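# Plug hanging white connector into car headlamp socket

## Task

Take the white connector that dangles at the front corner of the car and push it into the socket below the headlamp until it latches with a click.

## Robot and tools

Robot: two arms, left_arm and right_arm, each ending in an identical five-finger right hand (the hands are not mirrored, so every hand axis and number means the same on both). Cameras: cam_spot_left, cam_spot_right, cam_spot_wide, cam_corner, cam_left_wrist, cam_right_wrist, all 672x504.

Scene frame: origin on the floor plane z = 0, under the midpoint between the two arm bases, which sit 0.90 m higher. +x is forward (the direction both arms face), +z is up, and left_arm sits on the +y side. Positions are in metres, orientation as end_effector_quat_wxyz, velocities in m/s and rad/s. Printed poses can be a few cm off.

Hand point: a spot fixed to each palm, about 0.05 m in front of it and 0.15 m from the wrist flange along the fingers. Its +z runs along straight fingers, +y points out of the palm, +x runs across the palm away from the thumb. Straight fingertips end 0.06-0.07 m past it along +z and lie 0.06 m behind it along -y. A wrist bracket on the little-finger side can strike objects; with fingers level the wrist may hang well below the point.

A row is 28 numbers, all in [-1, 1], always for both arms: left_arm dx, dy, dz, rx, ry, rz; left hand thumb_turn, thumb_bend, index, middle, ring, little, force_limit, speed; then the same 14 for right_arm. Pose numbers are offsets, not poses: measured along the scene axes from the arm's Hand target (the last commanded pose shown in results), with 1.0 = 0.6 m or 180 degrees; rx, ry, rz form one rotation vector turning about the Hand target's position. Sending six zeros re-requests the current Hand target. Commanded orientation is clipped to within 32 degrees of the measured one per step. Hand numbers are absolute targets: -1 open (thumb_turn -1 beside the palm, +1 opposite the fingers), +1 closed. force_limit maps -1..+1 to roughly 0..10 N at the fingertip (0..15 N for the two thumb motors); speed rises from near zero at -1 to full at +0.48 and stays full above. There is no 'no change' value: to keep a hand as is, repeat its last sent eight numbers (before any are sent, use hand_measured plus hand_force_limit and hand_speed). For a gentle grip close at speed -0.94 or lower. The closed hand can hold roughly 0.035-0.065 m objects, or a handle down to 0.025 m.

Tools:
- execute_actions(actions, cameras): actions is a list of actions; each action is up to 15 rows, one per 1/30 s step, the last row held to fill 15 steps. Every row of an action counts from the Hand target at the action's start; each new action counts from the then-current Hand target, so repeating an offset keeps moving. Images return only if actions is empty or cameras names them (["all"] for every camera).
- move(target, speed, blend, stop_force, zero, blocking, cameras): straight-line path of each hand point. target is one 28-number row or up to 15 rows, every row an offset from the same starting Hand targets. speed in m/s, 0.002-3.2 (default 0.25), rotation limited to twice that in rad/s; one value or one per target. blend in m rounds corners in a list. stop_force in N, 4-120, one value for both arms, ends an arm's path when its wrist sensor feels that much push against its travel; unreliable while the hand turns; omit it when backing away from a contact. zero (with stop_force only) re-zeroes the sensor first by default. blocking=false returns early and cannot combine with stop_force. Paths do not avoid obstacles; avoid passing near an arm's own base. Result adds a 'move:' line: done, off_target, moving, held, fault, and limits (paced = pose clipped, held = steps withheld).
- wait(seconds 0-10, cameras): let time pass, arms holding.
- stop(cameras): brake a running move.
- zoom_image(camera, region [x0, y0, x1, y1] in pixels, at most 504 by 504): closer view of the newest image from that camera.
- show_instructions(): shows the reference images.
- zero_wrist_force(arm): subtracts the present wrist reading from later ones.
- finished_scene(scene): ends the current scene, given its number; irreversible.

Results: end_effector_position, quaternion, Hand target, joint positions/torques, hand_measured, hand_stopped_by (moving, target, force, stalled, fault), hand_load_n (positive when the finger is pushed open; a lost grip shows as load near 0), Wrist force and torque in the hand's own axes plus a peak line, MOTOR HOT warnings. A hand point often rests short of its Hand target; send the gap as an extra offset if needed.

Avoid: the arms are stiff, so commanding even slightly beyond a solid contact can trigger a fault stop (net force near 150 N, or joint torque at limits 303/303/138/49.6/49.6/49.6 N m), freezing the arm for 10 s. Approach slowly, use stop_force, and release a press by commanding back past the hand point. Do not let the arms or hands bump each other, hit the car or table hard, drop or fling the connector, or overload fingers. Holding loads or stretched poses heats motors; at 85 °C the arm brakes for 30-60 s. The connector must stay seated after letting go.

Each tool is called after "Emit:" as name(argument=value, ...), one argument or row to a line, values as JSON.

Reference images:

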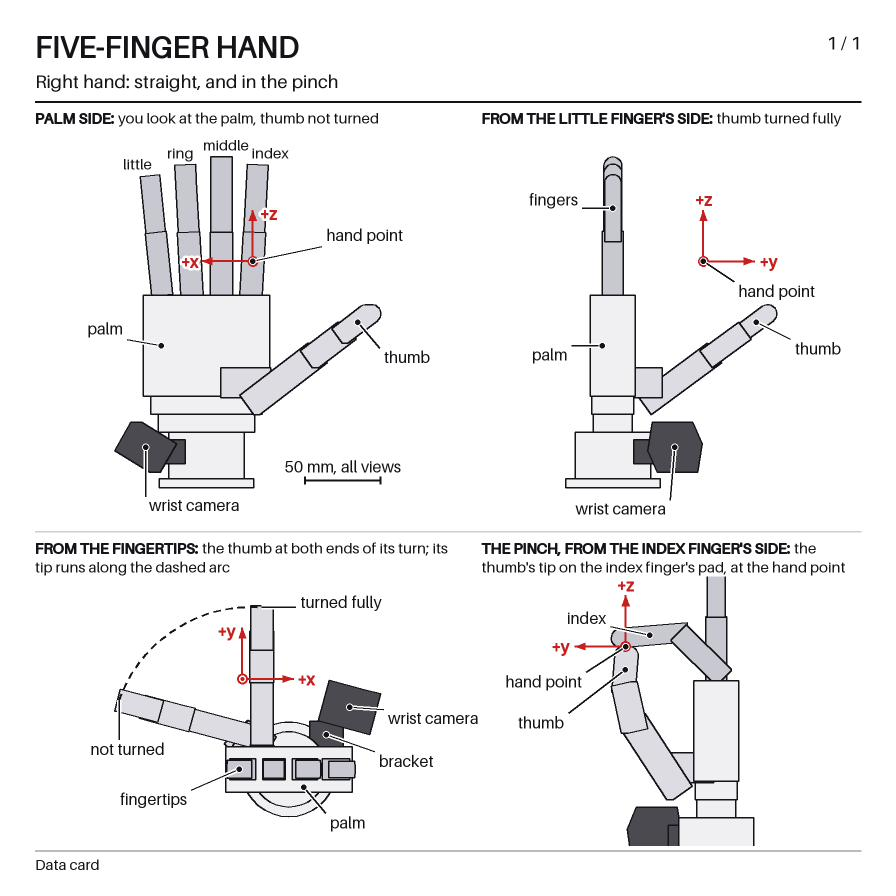

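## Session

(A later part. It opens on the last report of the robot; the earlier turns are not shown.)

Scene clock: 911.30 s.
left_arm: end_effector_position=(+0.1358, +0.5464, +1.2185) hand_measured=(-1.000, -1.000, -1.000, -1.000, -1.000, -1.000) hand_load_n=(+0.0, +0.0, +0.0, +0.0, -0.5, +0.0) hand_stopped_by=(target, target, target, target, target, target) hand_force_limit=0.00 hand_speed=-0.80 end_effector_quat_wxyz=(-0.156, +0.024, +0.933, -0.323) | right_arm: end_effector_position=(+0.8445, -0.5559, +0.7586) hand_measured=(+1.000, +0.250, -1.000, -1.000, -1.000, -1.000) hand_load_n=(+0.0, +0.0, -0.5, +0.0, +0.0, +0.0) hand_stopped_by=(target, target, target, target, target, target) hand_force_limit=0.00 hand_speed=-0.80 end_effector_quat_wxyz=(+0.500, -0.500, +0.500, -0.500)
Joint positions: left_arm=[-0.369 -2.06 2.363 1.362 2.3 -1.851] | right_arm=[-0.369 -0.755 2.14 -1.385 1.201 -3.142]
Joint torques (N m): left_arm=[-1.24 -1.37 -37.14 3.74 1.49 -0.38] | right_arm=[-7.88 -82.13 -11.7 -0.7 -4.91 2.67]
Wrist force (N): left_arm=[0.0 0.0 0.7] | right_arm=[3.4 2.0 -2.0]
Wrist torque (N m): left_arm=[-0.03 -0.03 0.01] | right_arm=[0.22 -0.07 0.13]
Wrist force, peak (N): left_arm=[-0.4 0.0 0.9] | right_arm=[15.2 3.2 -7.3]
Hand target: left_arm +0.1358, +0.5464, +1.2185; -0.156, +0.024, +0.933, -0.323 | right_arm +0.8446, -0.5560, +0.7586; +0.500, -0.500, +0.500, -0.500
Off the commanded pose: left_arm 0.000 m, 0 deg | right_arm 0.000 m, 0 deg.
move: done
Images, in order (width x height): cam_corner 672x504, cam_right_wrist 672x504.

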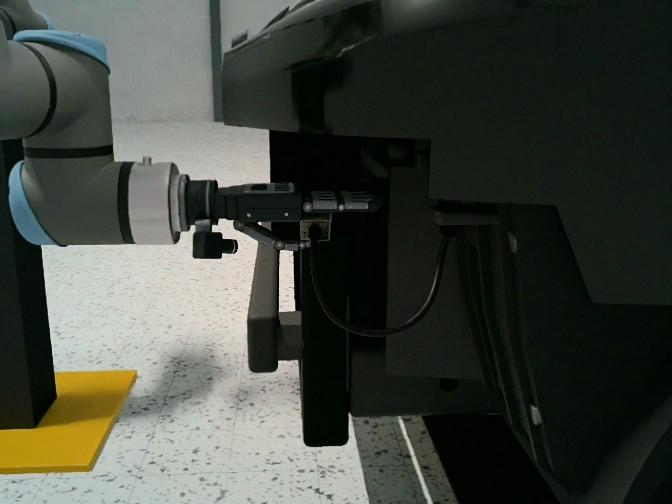

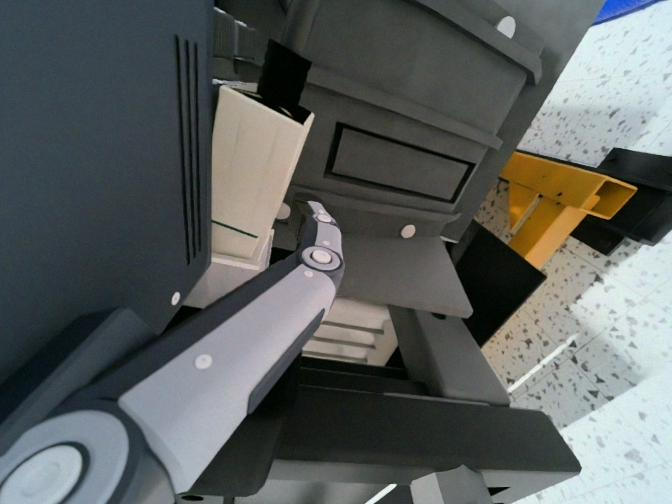

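Emit:
move(
  target=[0,0,0,0,0,0,-1,-1,-1,-1,-1,-1,0,-0.8, 0,-0.0175,0,0,0,0,1,0.25,-1,-1,-1,-1,0.0,-0.8],
  speed=0.02,
  cameras=["cam_right_wrist","cam_corner"],
)

Emit:
zoom_image(
  camera="cam_right_wrist",
  region=[195, 145, 315, 315],
)

Emit:
zoom_image(
  camera="cam_corner",
  region=[260, 160, 360, 260],
)

Scene clock: 920.77 s.
left_arm: end_effector_position=(+0.1358, +0.5464, +1.2185) hand_measured=(-1.000, -1.000, -1.000, -1.000, -1.000, -1.000) hand_load_n=(+0.0, +0.0, +0.0, +0.0, +0.0, +0.0) hand_stopped_by=(target, target, target, target, target, target) hand_force_limit=0.00 hand_speed=-0.80 end_effector_quat_wxyz=(-0.156, +0.024, +0.933, -0.323) | right_arm: end_effector_position=(+0.8446, -0.5663, +0.7586) hand_measured=(+1.000, +0.250, -1.000, -1.000, -1.000, -1.000) hand_load_n=(+0.0, +0.0, -0.5, +0.0, +0.0, +0.0) hand_stopped_by=(target, target, target, target, target, target) hand_force_limit=0.00 hand_speed=-0.80 end_effector_quat_wxyz=(+0.500, -0.500, +0.500, -0.500)
Joint positions: left_arm=[-0.369 -2.06 2.363 1.362 2.3 -1.851] | right_arm=[-0.387 -0.754 2.138 -1.383 1.184 -3.142]
Joint torques (N m): left_arm=[-2.61 -2.75 -36.86 3.71 1.89 -0.41] | right_arm=[-8.01 -69.05 -19.92 -0.15 -3.81 1.74]
Wrist force (N): left_arm=[0.0 0.0 0.5] | right_arm=[0.9 1.0 -1.9]
Wrist torque (N m): left_arm=[-0.02 -0.03 0.01] | right_arm=[0.19 -0.11 -0.03]
Wrist force, peak (N): left_arm=[-0.4 -0.4 0.9] | right_arm=[3.3 1.9 -2.3]
Hand target: left_arm +0.1358, +0.5464, +1.2185; -0.156, +0.024, +0.933, -0.323 | right_arm +0.8446, -0.5665, +0.7586; +0.500, -0.500, +0.500, -0.500
Off the commanded pose: left_arm 0.000 m, 0 deg | right_arm 0.000 m, 0 deg.
move: done
Images, in order (width x height): cam_corner 672x504, cam_right_wrist 672x504.

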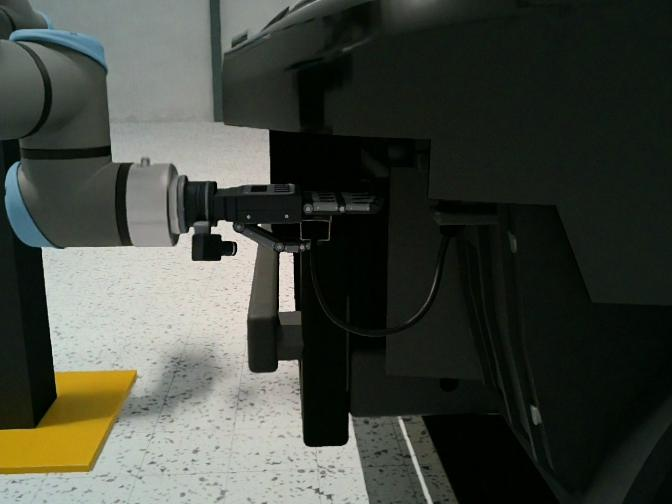

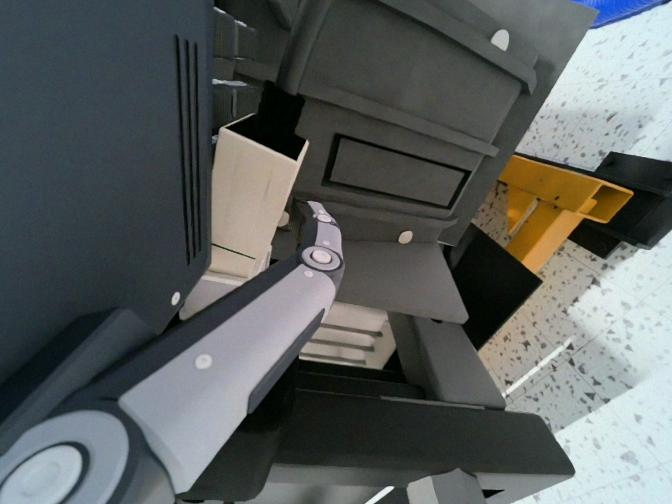

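Scaled by 2.965 from the camera's 672x504 image, which has a finer 960x720 frame.

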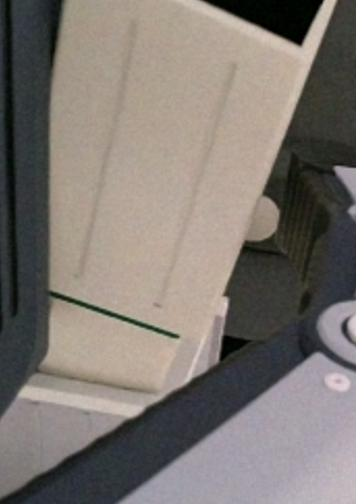

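Scaled by 5.040 from the camera's 672x504 image, which has a finer 960x720 frame.

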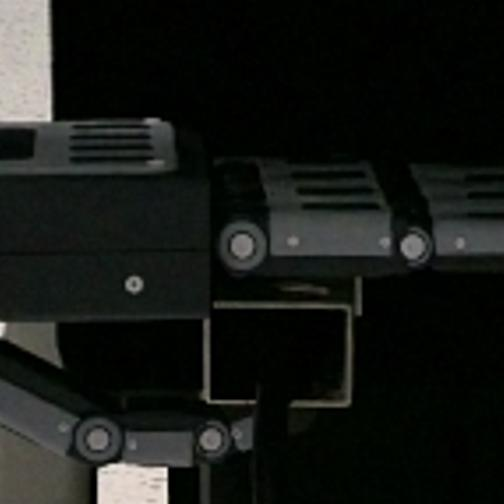

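Emit:
move(
  target=[
    [0,0,0,0,0,0,-1,-1,-1,-1,-1,-1,0,-0.8, 0.0045,0,0,0,0,0,1,0.25,-1,-1,-1,-1,0.0,-0.8],
    [0,0,0,0,0,0,-1,-1,-1,-1,-1,-1,0,-0.8, 0.0045,0,0,0,0,0,1,0.7,-1,-1,-1,-1,-0.3,-0.8],
  ],
  speed=0.01,
  cameras=["cam_right_wrist","cam_corner"],
)

Emit:
zoom_image(
  camera="cam_right_wrist",
  region=[195, 145, 315, 315],
)

Emit:
zoom_image(
  camera="cam_corner",
  region=[260, 160, 360, 260],
)

Scene clock: 952.67 s.
left_arm: end_effector_position=(+0.1358, +0.5464, +1.2185) hand_measured=(-1.000, -1.000, -1.000, -1.000, -1.000, -1.000) hand_load_n=(+0.0, +0.0, +0.0, +0.0, +0.0, +0.0) hand_stopped_by=(target, target, target, target, target, target) hand_force_limit=0.00 hand_speed=-0.80 end_effector_quat_wxyz=(-0.156, +0.024, +0.933, -0.323) | right_arm: end_effector_position=(+0.8473, -0.5665, +0.7585) hand_measured=(+1.000, +0.302, -1.000, -1.000, -1.000, -1.000) hand_load_n=(+1.0, +7.0, +0.0, -0.5, +0.0, +0.0) hand_stopped_by=(target, force, target, target, target, target) hand_force_limit=-0.30 hand_speed=-0.80 end_effector_quat_wxyz=(+0.500, -0.500, +0.500, -0.500)
Joint positions: left_arm=[-0.369 -2.06 2.363 1.362 2.3 -1.851] | right_arm=[-0.385 -0.753 2.133 -1.379 1.185 -3.142]
Joint torques (N m): left_arm=[0.29 -4.58 -37.73 3.56 1.66 -0.06] | right_arm=[11.8 -71.95 -21.58 -0.77 3.12 -2.44]
Wrist force (N): left_arm=[-0.1 0.0 0.4] | right_arm=[2.8 3.8 -2.9]
Wrist torque (N m): left_arm=[-0.01 -0.01 0.00] | right_arm=[0.23 -0.13 0.08]
Wrist force, peak (N): left_arm=[-0.4 -0.1 1.0] | right_arm=[3.6 0.4 -5.1]
Hand target: left_arm +0.1358, +0.5464, +1.2185; -0.156, +0.024, +0.933, -0.323 | right_arm +0.8473, -0.5665, +0.7586; +0.500, -0.500, +0.500, -0.500
Off the commanded pose: left_arm 0.000 m, 0 deg | right_arm 0.000 m, 0 deg.
move: done
Images, in order (width x height): cam_corner 672x504, cam_right_wrist 672x504.

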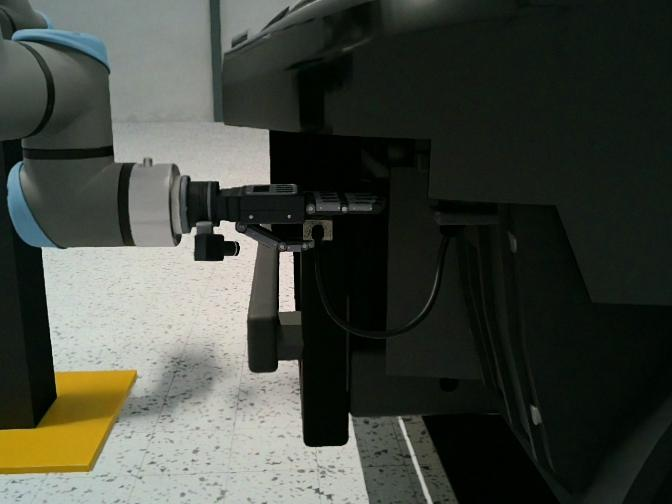

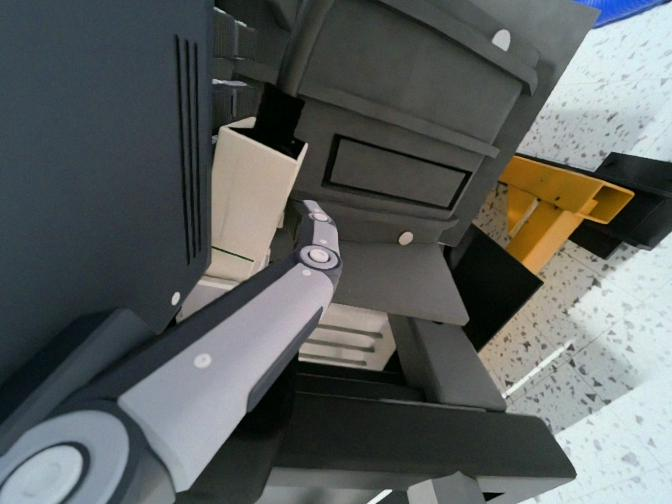

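Scaled by 2.965 from the camera's 672x504 image, which has a finer 960x720 frame.

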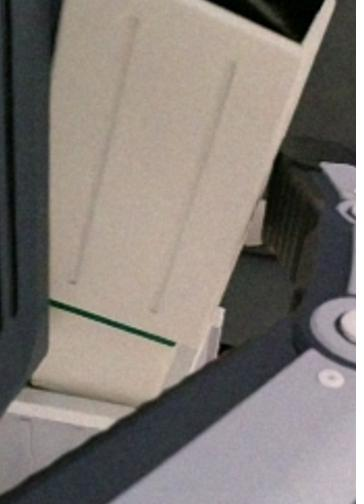

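Scaled by 5.040 from the camera's 672x504 image, which has a finer 960x720 frame.

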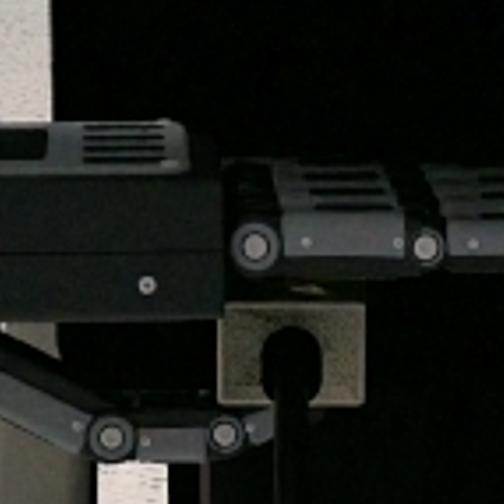

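Emit:
move(
  target=[0,0,0,0,0,0,-1,-1,-1,-1,-1,-1,0,-0.8, 0,0,0,0,0,0,1,0.72,-1,-1,-1,-1,0.1,-0.85],
  speed=0.01,
  cameras=["cam_right_wrist","cam_corner"],
)

Emit:
zoom_image(
  camera="cam_right_wrist",
  region=[195, 145, 315, 315],
)

Emit:
zoom_image(
  camera="cam_corner",
  region=[260, 160, 360, 260],
)

Scene clock: 969.83 s.
left_arm: end_effector_position=(+0.1358, +0.5464, +1.2185) hand_measured=(-1.000, -1.000, -1.000, -1.000, -1.000, -1.000) hand_load_n=(+0.0, +0.0, +0.0, +0.0, +0.0, +0.0) hand_stopped_by=(target, target, target, target, target, target) hand_force_limit=0.00 hand_speed=-0.80 end_effector_quat_wxyz=(-0.156, +0.024, +0.933, -0.323) | right_arm: end_effector_position=(+0.8473, -0.5665, +0.7586) hand_measured=(+1.000, +0.306, -1.000, -1.000, -1.000, -1.000) hand_load_n=(+1.0, +8.5, +0.0, +0.0, +0.0, +0.0) hand_stopped_by=(target, force, target, target, target, target) hand_force_limit=0.10 hand_speed=-0.85 end_effector_quat_wxyz=(+0.500, -0.500, +0.500, -0.500)
Joint positions: left_arm=[-0.369 -2.06 2.363 1.362 2.3 -1.851] | right_arm=[-0.385 -0.753 2.133 -1.379 1.185 -3.142]
Joint torques (N m): left_arm=[-0.93 -4.29 -36.99 3.58 1.5 -0.21] | right_arm=[11.62 -84.14 -21.28 -3.52 3.09 -2.68]
Wrist force (N): left_arm=[-0.2 0.0 0.6] | right_arm=[3.0 4.5 -3.1]
Wrist torque (N m): left_arm=[-0.03 0.00 -0.01] | right_arm=[0.30 -0.12 0.11]
Wrist force, peak (N): left_arm=[0.2 -0.4 1.0] | right_arm=[3.0 4.5 -3.1]
Hand target: left_arm +0.1358, +0.5464, +1.2185; -0.156, +0.024, +0.933, -0.323 | right_arm +0.8473, -0.5665, +0.7586; +0.500, -0.500, +0.500, -0.500
Off the commanded pose: left_arm 0.000 m, 0 deg | right_arm 0.000 m, 0 deg.
move: done
Images, in order (width x height): cam_corner 672x504, cam_right_wrist 672x504.

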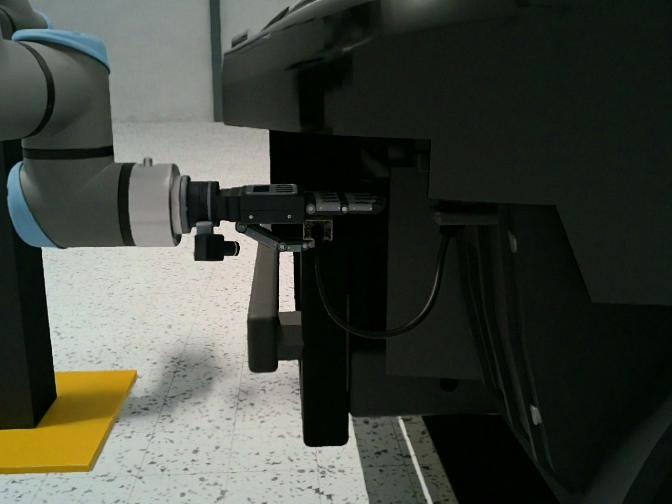

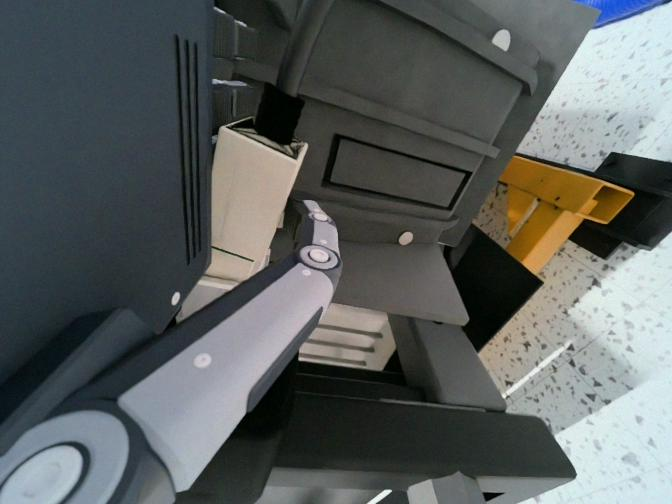

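Scaled by 2.965 from the camera's 672x504 image, which has a finer 960x720 frame.

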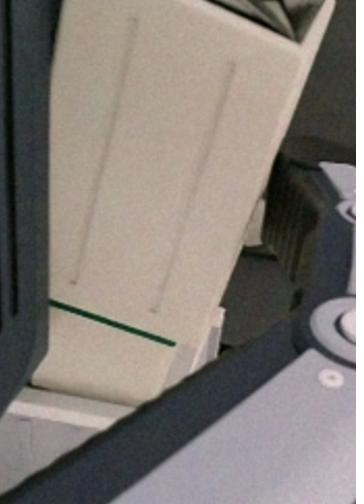

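Scaled by 5.040 from the camera's 672x504 image, which has a finer 960x720 frame.

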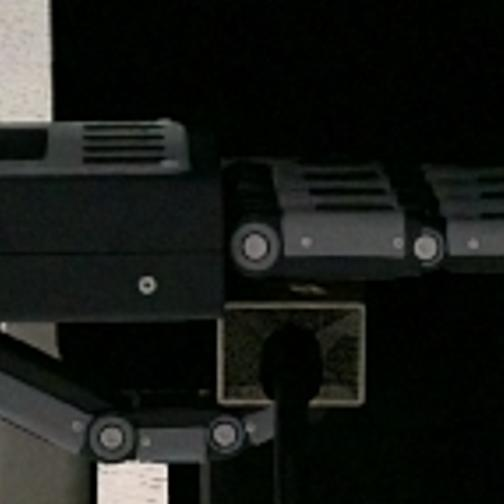

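Emit:
move(
  target=[0,0,0,0,0,0,-1,-1,-1,-1,-1,-1,0,-0.8, 0,0,0.0067,0,0,0,1,0.295,-1,-1,-1,-1,0.1,-0.85],
  speed=0.01,
  stop_force=12,
  cameras=["cam_right_wrist","cam_corner"],
)

Emit:
zoom_image(
  camera="cam_right_wrist",
  region=[195, 145, 315, 315],
)

Emit:
zoom_image(
  camera="cam_corner",
  region=[260, 160, 360, 260],
)

Scene clock: 1030.10 s.
left_arm: end_effector_position=(+0.1358, +0.5464, +1.2185) hand_measured=(-1.000, -1.000, -1.000, -1.000, -1.000, -1.000) hand_load_n=(+0.0, +0.0, +0.0, +0.0, +0.0, +0.0) hand_stopped_by=(target, target, target, target, target, target) hand_force_limit=0.00 hand_speed=-0.80 end_effector_quat_wxyz=(-0.156, +0.024, +0.933, -0.323) | right_arm: end_effector_position=(+0.8473, -0.5665, +0.7626) hand_measured=(+1.000, +0.292, -1.000, -1.000, -1.000, -1.000) hand_load_n=(+0.0, +5.0, +0.0, +0.0, -0.5, +0.0) hand_stopped_by=(target, target, target, target, target, target) hand_force_limit=0.10 hand_speed=-0.85 end_effector_quat_wxyz=(+0.500, -0.500, +0.500, -0.500)
Joint positions: left_arm=[-0.369 -2.06 2.363 1.362 2.3 -1.851] | right_arm=[-0.385 -0.761 2.135 -1.373 1.185 -3.142]
Joint torques (N m): left_arm=[-3.37 -4.04 -37.33 3.39 1.9 -0.86] | right_arm=[11.55 -90.44 -2.97 -1.08 2.43 -2.14]
Wrist force (N): left_arm=[-0.1 0.0 0.3] | right_arm=[2.5 4.5 -2.1]
Wrist torque (N m): left_arm=[-0.02 0.00 0.00] | right_arm=[0.20 -0.13 0.09]
Wrist force, peak (N): left_arm=[-0.6 -0.1 0.9] | right_arm=[3.2 4.6 -3.0]
Hand target: left_arm +0.1358, +0.5464, +1.2185; -0.156, +0.024, +0.933, -0.323 | right_arm +0.8473, -0.5665, +0.7626; +0.500, -0.500, +0.500, -0.500
Off the commanded pose: left_arm 0.000 m, 0 deg | right_arm 0.000 m, 0 deg.
move: done
Images, in order (width x height): cam_corner 672x504, cam_right_wrist 672x504.

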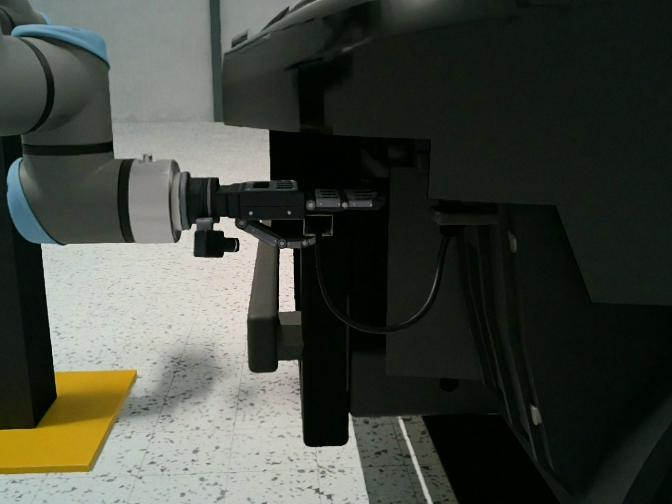

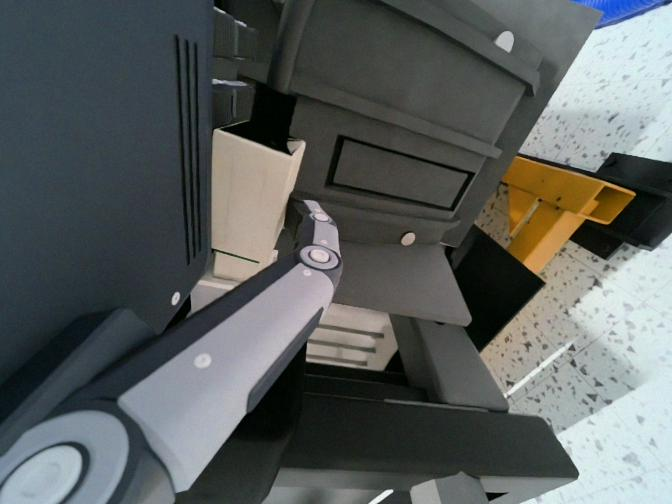

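Scaled by 2.965 from the camera's 672x504 image, which has a finer 960x720 frame.

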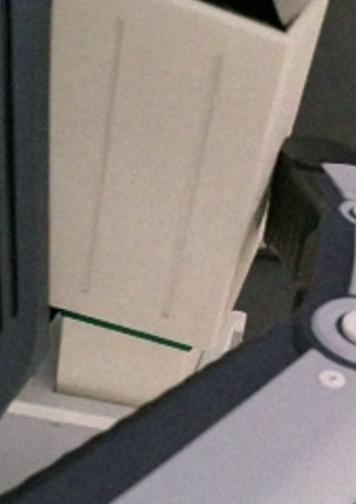

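Scaled by 5.040 from the camera's 672x504 image, which has a finer 960x720 frame.

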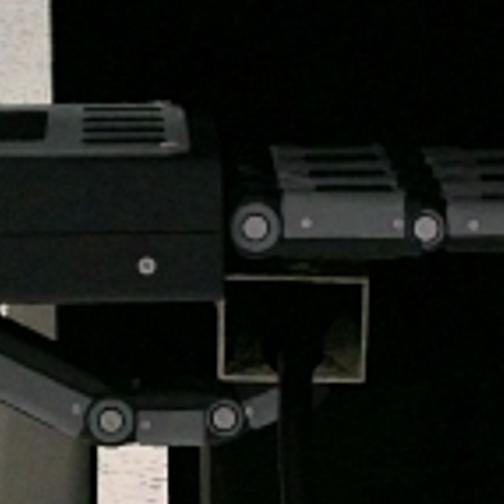

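Emit:
move(
  target=[
    [0,0,0,0,0,0,-1,-1,-1,-1,-1,-1,0,-0.8, 0,0,-0.0012,0,0,0,1,0.33,-1,-1,-1,-1,0.5,-0.7],
    [0,0,0,0,0,0,-1,-1,-1,-1,-1,-1,0,-0.8, 0,0,-0.0033,0,0,0,1,0.365,-1,-1,-1,-1,0.5,-0.7],
    [0,0,0,0,0,0,-1,-1,-1,-1,-1,-1,0,-0.8, 0,0,-0.0055,0,0,0,1,0.395,-1,-1,-1,-1,0.5,-0.7],
    [0,0,0,0,0,0,-1,-1,-1,-1,-1,-1,0,-0.8, 0,0,-0.0067,0,0,0,1,0.7,-1,-1,-1,-1,0.0,-0.7],
  ],
  speed=0.02,
  cameras=["cam_right_wrist","cam_corner"],
)

Emit:
zoom_image(
  camera="cam_right_wrist",
  region=[195, 145, 315, 315],
)

Emit:
zoom_image(
  camera="cam_corner",
  region=[260, 160, 360, 260],
)

Scene clock: 1065.37 s.
left_arm: end_effector_position=(+0.1358, +0.5464, +1.2185) hand_measured=(-1.000, -1.000, -1.000, -1.000, -1.000, -1.000) hand_load_n=(+0.0, +0.0, +0.0, +0.0, +0.0, +0.0) hand_stopped_by=(target, target, target, target, target, target) hand_force_limit=0.00 hand_speed=-0.80 end_effector_quat_wxyz=(-0.156, +0.024, +0.933, -0.323) | right_arm: end_effector_position=(+0.8473, -0.5665, +0.7586) hand_measured=(+1.000, +0.400, -1.000, -1.000, -1.000, -1.000) hand_load_n=(+2.0, +8.5, +0.0, +0.0, -0.5, +0.0) hand_stopped_by=(target, force, target, target, target, target) hand_force_limit=0.00 hand_speed=-0.70 end_effector_quat_wxyz=(+0.500, -0.500, +0.500, -0.500)
Joint positions: left_arm=[-0.369 -2.06 2.363 1.362 2.3 -1.851] | right_arm=[-0.385 -0.753 2.133 -1.379 1.185 -3.142]
Joint torques (N m): left_arm=[-1.08 -2.71 -38.04 3.69 1.87 -0.46] | right_arm=[2.8 -67.19 -20.27 -4.17 1.44 -2.43]
Wrist force (N): left_arm=[0.0 0.1 0.5] | right_arm=[1.8 -0.8 -3.0]
Wrist torque (N m): left_arm=[0.00 -0.02 0.00] | right_arm=[0.21 -0.13 0.14]
Wrist force, peak (N): left_arm=[-0.1 -0.2 0.9] | right_arm=[2.5 4.9 -2.6]
Hand target: left_arm +0.1358, +0.5464, +1.2185; -0.156, +0.024, +0.933, -0.323 | right_arm +0.8473, -0.5665, +0.7586; +0.500, -0.500, +0.500, -0.500
Off the commanded pose: left_arm 0.000 m, 0 deg | right_arm 0.000 m, 0 deg.
move: done
Images, in order (width x height): cam_corner 672x504, cam_right_wrist 672x504.

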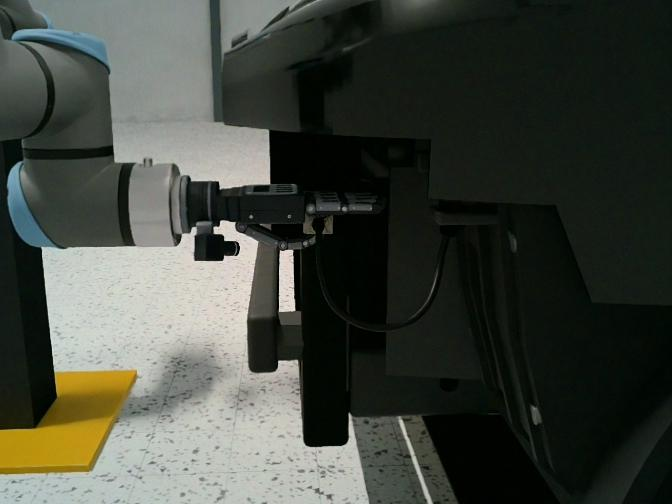

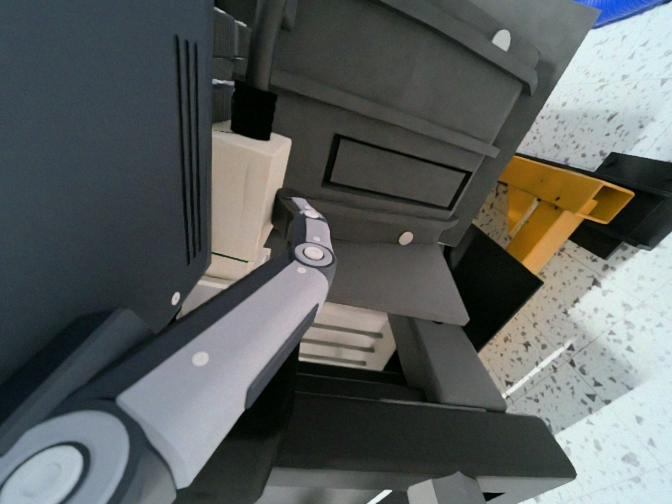

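Scaled by 2.965 from the camera's 672x504 image, which has a finer 960x720 frame.

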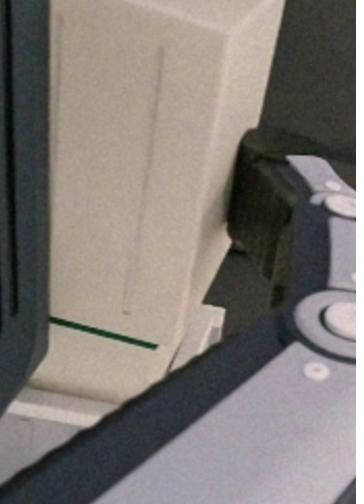

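Scaled by 5.040 from the camera's 672x504 image, which has a finer 960x720 frame.

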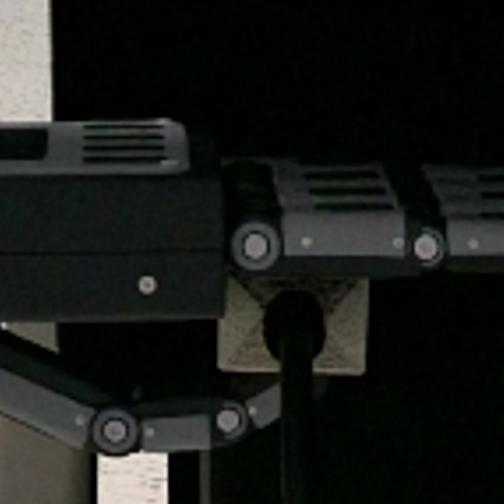

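Emit:
move(
  target=[0,0,0,0,0,0,-1,-1,-1,-1,-1,-1,0,-0.8, 0,0,0,0,0,0,1,0.7,-1,-1,0.3,-1,-0.6,-0.8],
  speed=0.02,
  cameras=["cam_right_wrist","cam_corner"],
)

Emit:
zoom_image(
  camera="cam_right_wrist",
  region=[195, 15, 315, 185],
)

Emit:
zoom_image(
  camera="cam_corner",
  region=[260, 160, 360, 260],
)

Scene clock: 1075.23 s.
left_arm: end_effector_position=(+0.1358, +0.5464, +1.2185) hand_measured=(-1.000, -1.000, -1.000, -1.000, -1.000, -1.000) hand_load_n=(-0.5, +0.0, +0.0, +0.0, +0.0, +0.0) hand_stopped_by=(target, target, target, target, target, target) hand_force_limit=0.00 hand_speed=-0.80 end_effector_quat_wxyz=(-0.156, +0.024, +0.933, -0.323) | right_arm: end_effector_position=(+0.8473, -0.5665, +0.7586) hand_measured=(+1.000, +0.398, -1.000, -1.000, -0.798, -1.000) hand_load_n=(+2.5, +9.5, +0.0, +0.0, +2.0, +0.0) hand_stopped_by=(target, force, target, target, force, target) hand_force_limit=-0.60 hand_speed=-0.80 end_effector_quat_wxyz=(+0.500, -0.500, +0.500, -0.500)
Joint positions: left_arm=[-0.369 -2.06 2.363 1.362 2.3 -1.851] | right_arm=[-0.385 -0.753 2.133 -1.379 1.185 -3.142]
Joint torques (N m): left_arm=[-3.33 -5.48 -37.78 3.49 1.51 -0.2] | right_arm=[-0.5 -66.83 -19.72 -3.72 0.73 -2.44]
Wrist force (N): left_arm=[0.0 0.2 0.0] | right_arm=[1.9 -0.6 -3.5]
Wrist torque (N m): left_arm=[0.04 -0.01 0.02] | right_arm=[0.31 -0.04 0.10]
Wrist force, peak (N): left_arm=[0.1 0.4 0.9] | right_arm=[2.2 -0.6 -3.7]
Hand target: left_arm +0.1358, +0.5464, +1.2185; -0.156, +0.024, +0.933, -0.323 | right_arm +0.8473, -0.5665, +0.7586; +0.500, -0.500, +0.500, -0.500
Off the commanded pose: left_arm 0.000 m, 0 deg | right_arm 0.000 m, 0 deg.
move: done
Images, in order (width x height): cam_corner 672x504, cam_right_wrist 672x504.

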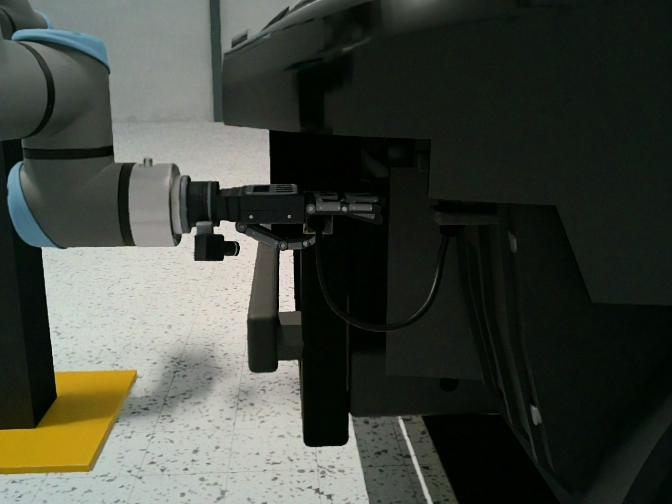

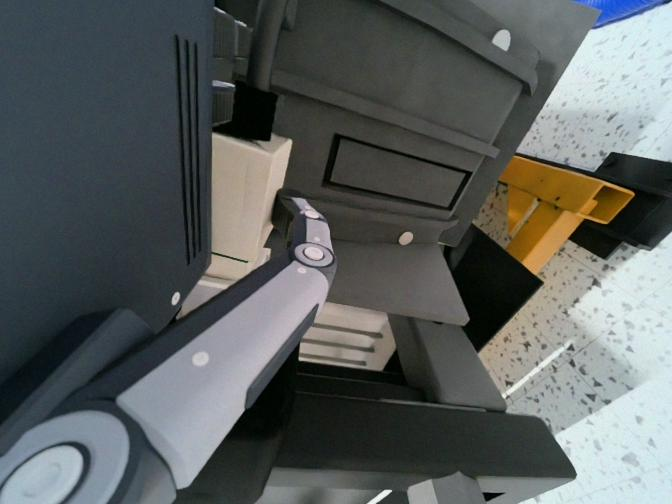

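Scaled by 2.965 from the camera's 672x504 image, which has a finer 960x720 frame.

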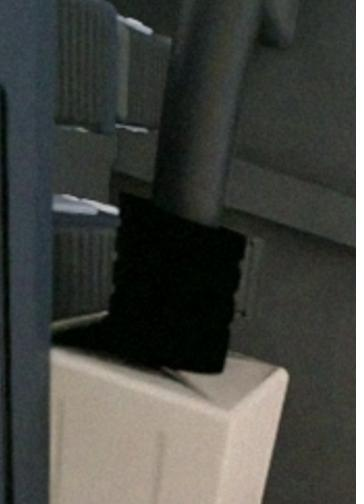

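Scaled by 5.040 from the camera's 672x504 image, which has a finer 960x720 frame.

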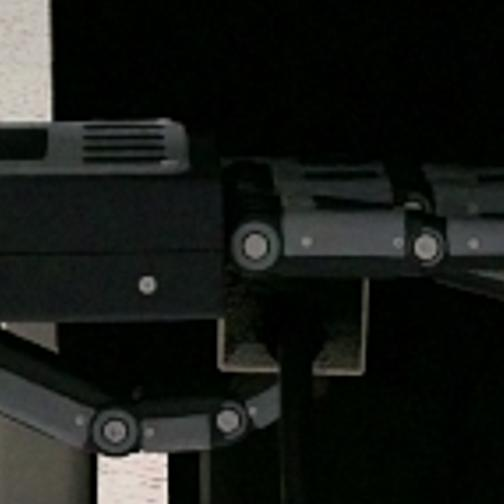

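Emit:
move(
  target=[0,0,0,0,0,0,-1,-1,-1,-1,-1,-1,0,-0.8, 0,0,0,0,0,0,1,0.7,-1,-1,0.32,-1,-0.35,-0.6],
  speed=0.02,
  cameras=["cam_right_wrist","cam_corner"],
)

Emit:
zoom_image(
  camera="cam_right_wrist",
  region=[195, 15, 315, 185],
)

Emit:
zoom_image(
  camera="cam_corner",
  region=[260, 160, 360, 260],
)

Scene clock: 1107.40 s.
left_arm: end_effector_position=(+0.1358, +0.5464, +1.2185) hand_measured=(-1.000, -1.000, -1.000, -1.000, -1.000, -1.000) hand_load_n=(-0.5, +0.0, +0.0, +0.0, +0.0, +0.0) hand_stopped_by=(target, target, target, target, target, target) hand_force_limit=0.00 hand_speed=-0.80 end_effector_quat_wxyz=(-0.156, +0.024, +0.933, -0.323) | right_arm: end_effector_position=(+0.8473, -0.5665, +0.7586) hand_measured=(+1.000, +0.398, -1.000, -1.000, -0.766, -1.000) hand_load_n=(+3.5, +11.5, -0.5, +0.0, +3.5, +0.0) hand_stopped_by=(target, force, target, target, force, target) hand_force_limit=-0.35 hand_speed=-0.60 end_effector_quat_wxyz=(+0.500, -0.500, +0.500, -0.500)
Joint positions: left_arm=[-0.369 -2.06 2.363 1.362 2.3 -1.851] | right_arm=[-0.385 -0.753 2.133 -1.379 1.185 -3.142]
Joint torques (N m): left_arm=[-2.27 -4.11 -37.23 3.3 1.64 -0.31] | right_arm=[-1 -69.58 -15.78 -1.21 0.05 -2.34]
Wrist force (N): left_arm=[-0.1 -0.4 0.7] | right_arm=[0.8 1.5 -3.1]
Wrist torque (N m): left_arm=[-0.09 -0.01 -0.01] | right_arm=[0.37 0.01 -0.02]
Wrist force, peak (N): left_arm=[-0.3 -0.1 0.9] | right_arm=[2.4 -0.4 -3.9]
Hand target: left_arm +0.1358, +0.5464, +1.2185; -0.156, +0.024, +0.933, -0.323 | right_arm +0.8473, -0.5665, +0.7586; +0.500, -0.500, +0.500, -0.500
Off the commanded pose: left_arm 0.000 m, 0 deg | right_arm 0.000 m, 0 deg.
move: done
Images, in order (width x height): cam_corner 672x504, cam_right_wrist 672x504.

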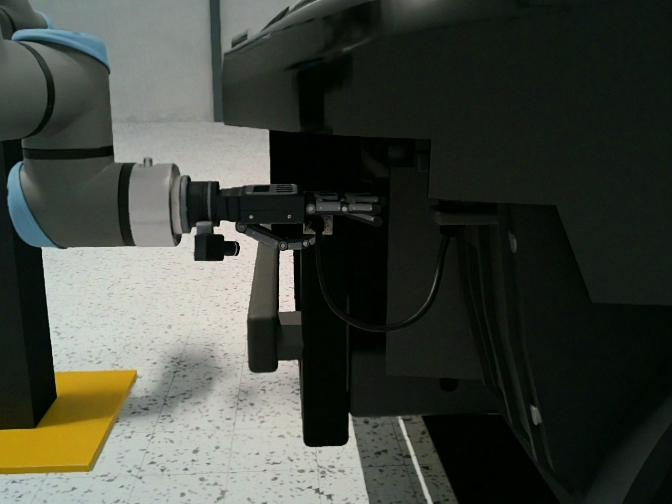

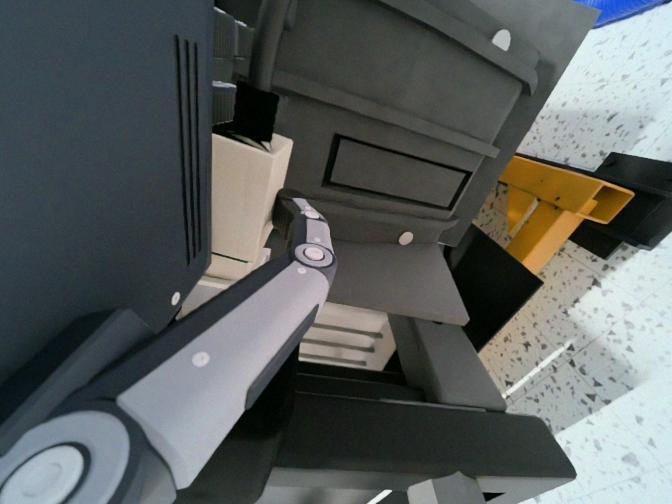

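Scaled by 2.965 from the camera's 672x504 image, which has a finer 960x720 frame.

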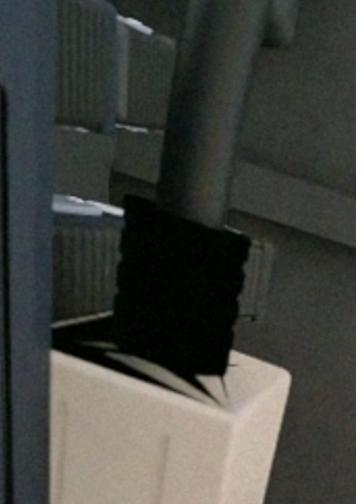

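Scaled by 5.040 from the camera's 672x504 image, which has a finer 960x720 frame.

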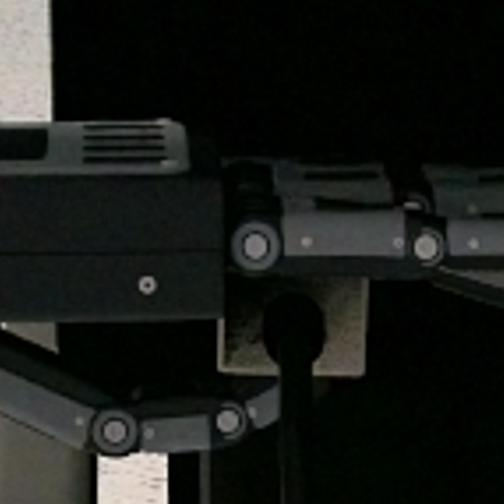

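Emit:
move(
  target=[
    [0,0,0,0,0,0,-1,-1,-1,-1,-1,-1,0,-0.8, 0,0,0,0,0,0,1,0.25,-1,-1,-1,-1,0.1,-0.6],
    [0,0,0,0,0,0,-1,-1,-1,-1,-1,-1,0,-0.8, 0,-0.0058,0,0,0,0,1,0.295,-1,-1,-1,-1,0.5,-0.7],
  ],
  speed=0.02,
  cameras=["cam_right_wrist","cam_corner"],
)

Emit:
zoom_image(
  camera="cam_corner",
  region=[260, 160, 360, 260],
)

Scene clock: 1138.90 s.
left_arm: end_effector_position=(+0.1358, +0.5464, +1.2185) hand_measured=(-1.000, -1.000, -1.000, -1.000, -1.000, -1.000) hand_load_n=(+0.0, +0.0, +0.0, +0.0, +0.0, +0.5) hand_stopped_by=(target, target, target, target, target, target) hand_force_limit=0.00 hand_speed=-0.80 end_effector_quat_wxyz=(-0.156, +0.024, +0.933, -0.323) | right_arm: end_effector_position=(+0.8473, -0.5700, +0.7586) hand_measured=(+1.000, +0.294, -1.000, -1.000, -1.000, -1.000) hand_load_n=(+0.0, +0.0, +0.0, +0.0, +0.0, +0.0) hand_stopped_by=(target, target, target, target, target, target) hand_force_limit=0.50 hand_speed=-0.70 end_effector_quat_wxyz=(+0.500, -0.500, +0.500, -0.500)
Joint positions: left_arm=[-0.369 -2.06 2.363 1.362 2.3 -1.851] | right_arm=[-0.391 -0.753 2.132 -1.379 1.179 -3.142]
Joint torques (N m): left_arm=[-4.16 -2.93 -38.65 3.91 1.88 -0.36] | right_arm=[-9.93 -67.97 -20.63 -0.42 -3.73 -2.54]
Wrist force (N): left_arm=[0.0 0.1 0.6] | right_arm=[0.4 1.6 -3.1]
Wrist torque (N m): left_arm=[-0.01 -0.03 0.01] | right_arm=[0.31 -0.05 -0.03]
Wrist force, peak (N): left_arm=[0.2 -0.2 1.0] | right_arm=[1.4 2.1 -3.4]
Hand target: left_arm +0.1358, +0.5464, +1.2185; -0.156, +0.024, +0.933, -0.323 | right_arm +0.8473, -0.5700, +0.7586; +0.500, -0.500, +0.500, -0.500
Off the commanded pose: left_arm 0.000 m, 0 deg | right_arm 0.000 m, 0 deg.
move: done
Images, in order (width x height): cam_corner 672x504, cam_right_wrist 672x504.

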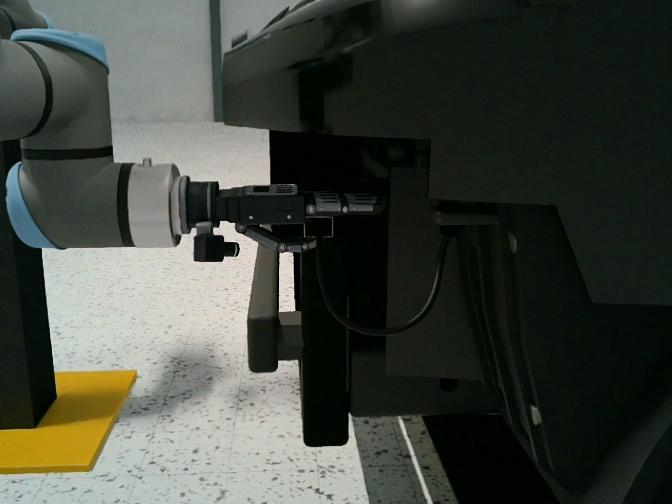

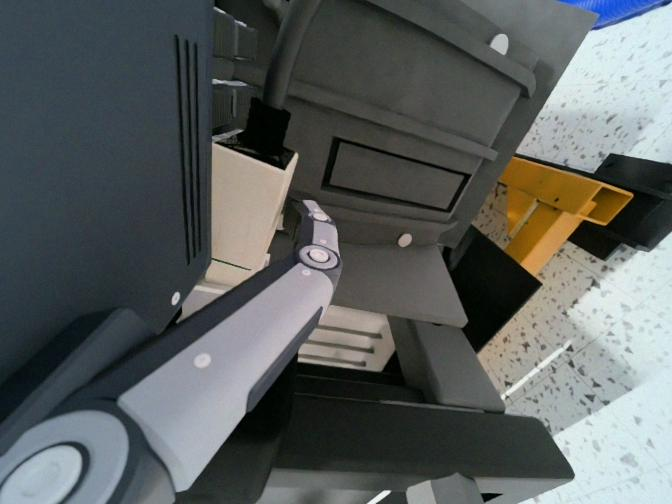

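Scaled by 5.040 from the camera's 672x504 image, which has a finer 960x720 frame.

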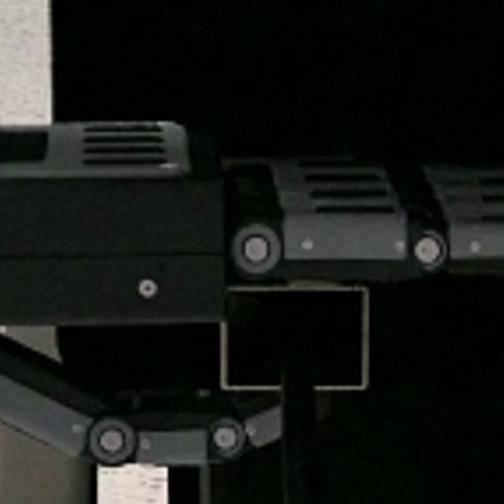

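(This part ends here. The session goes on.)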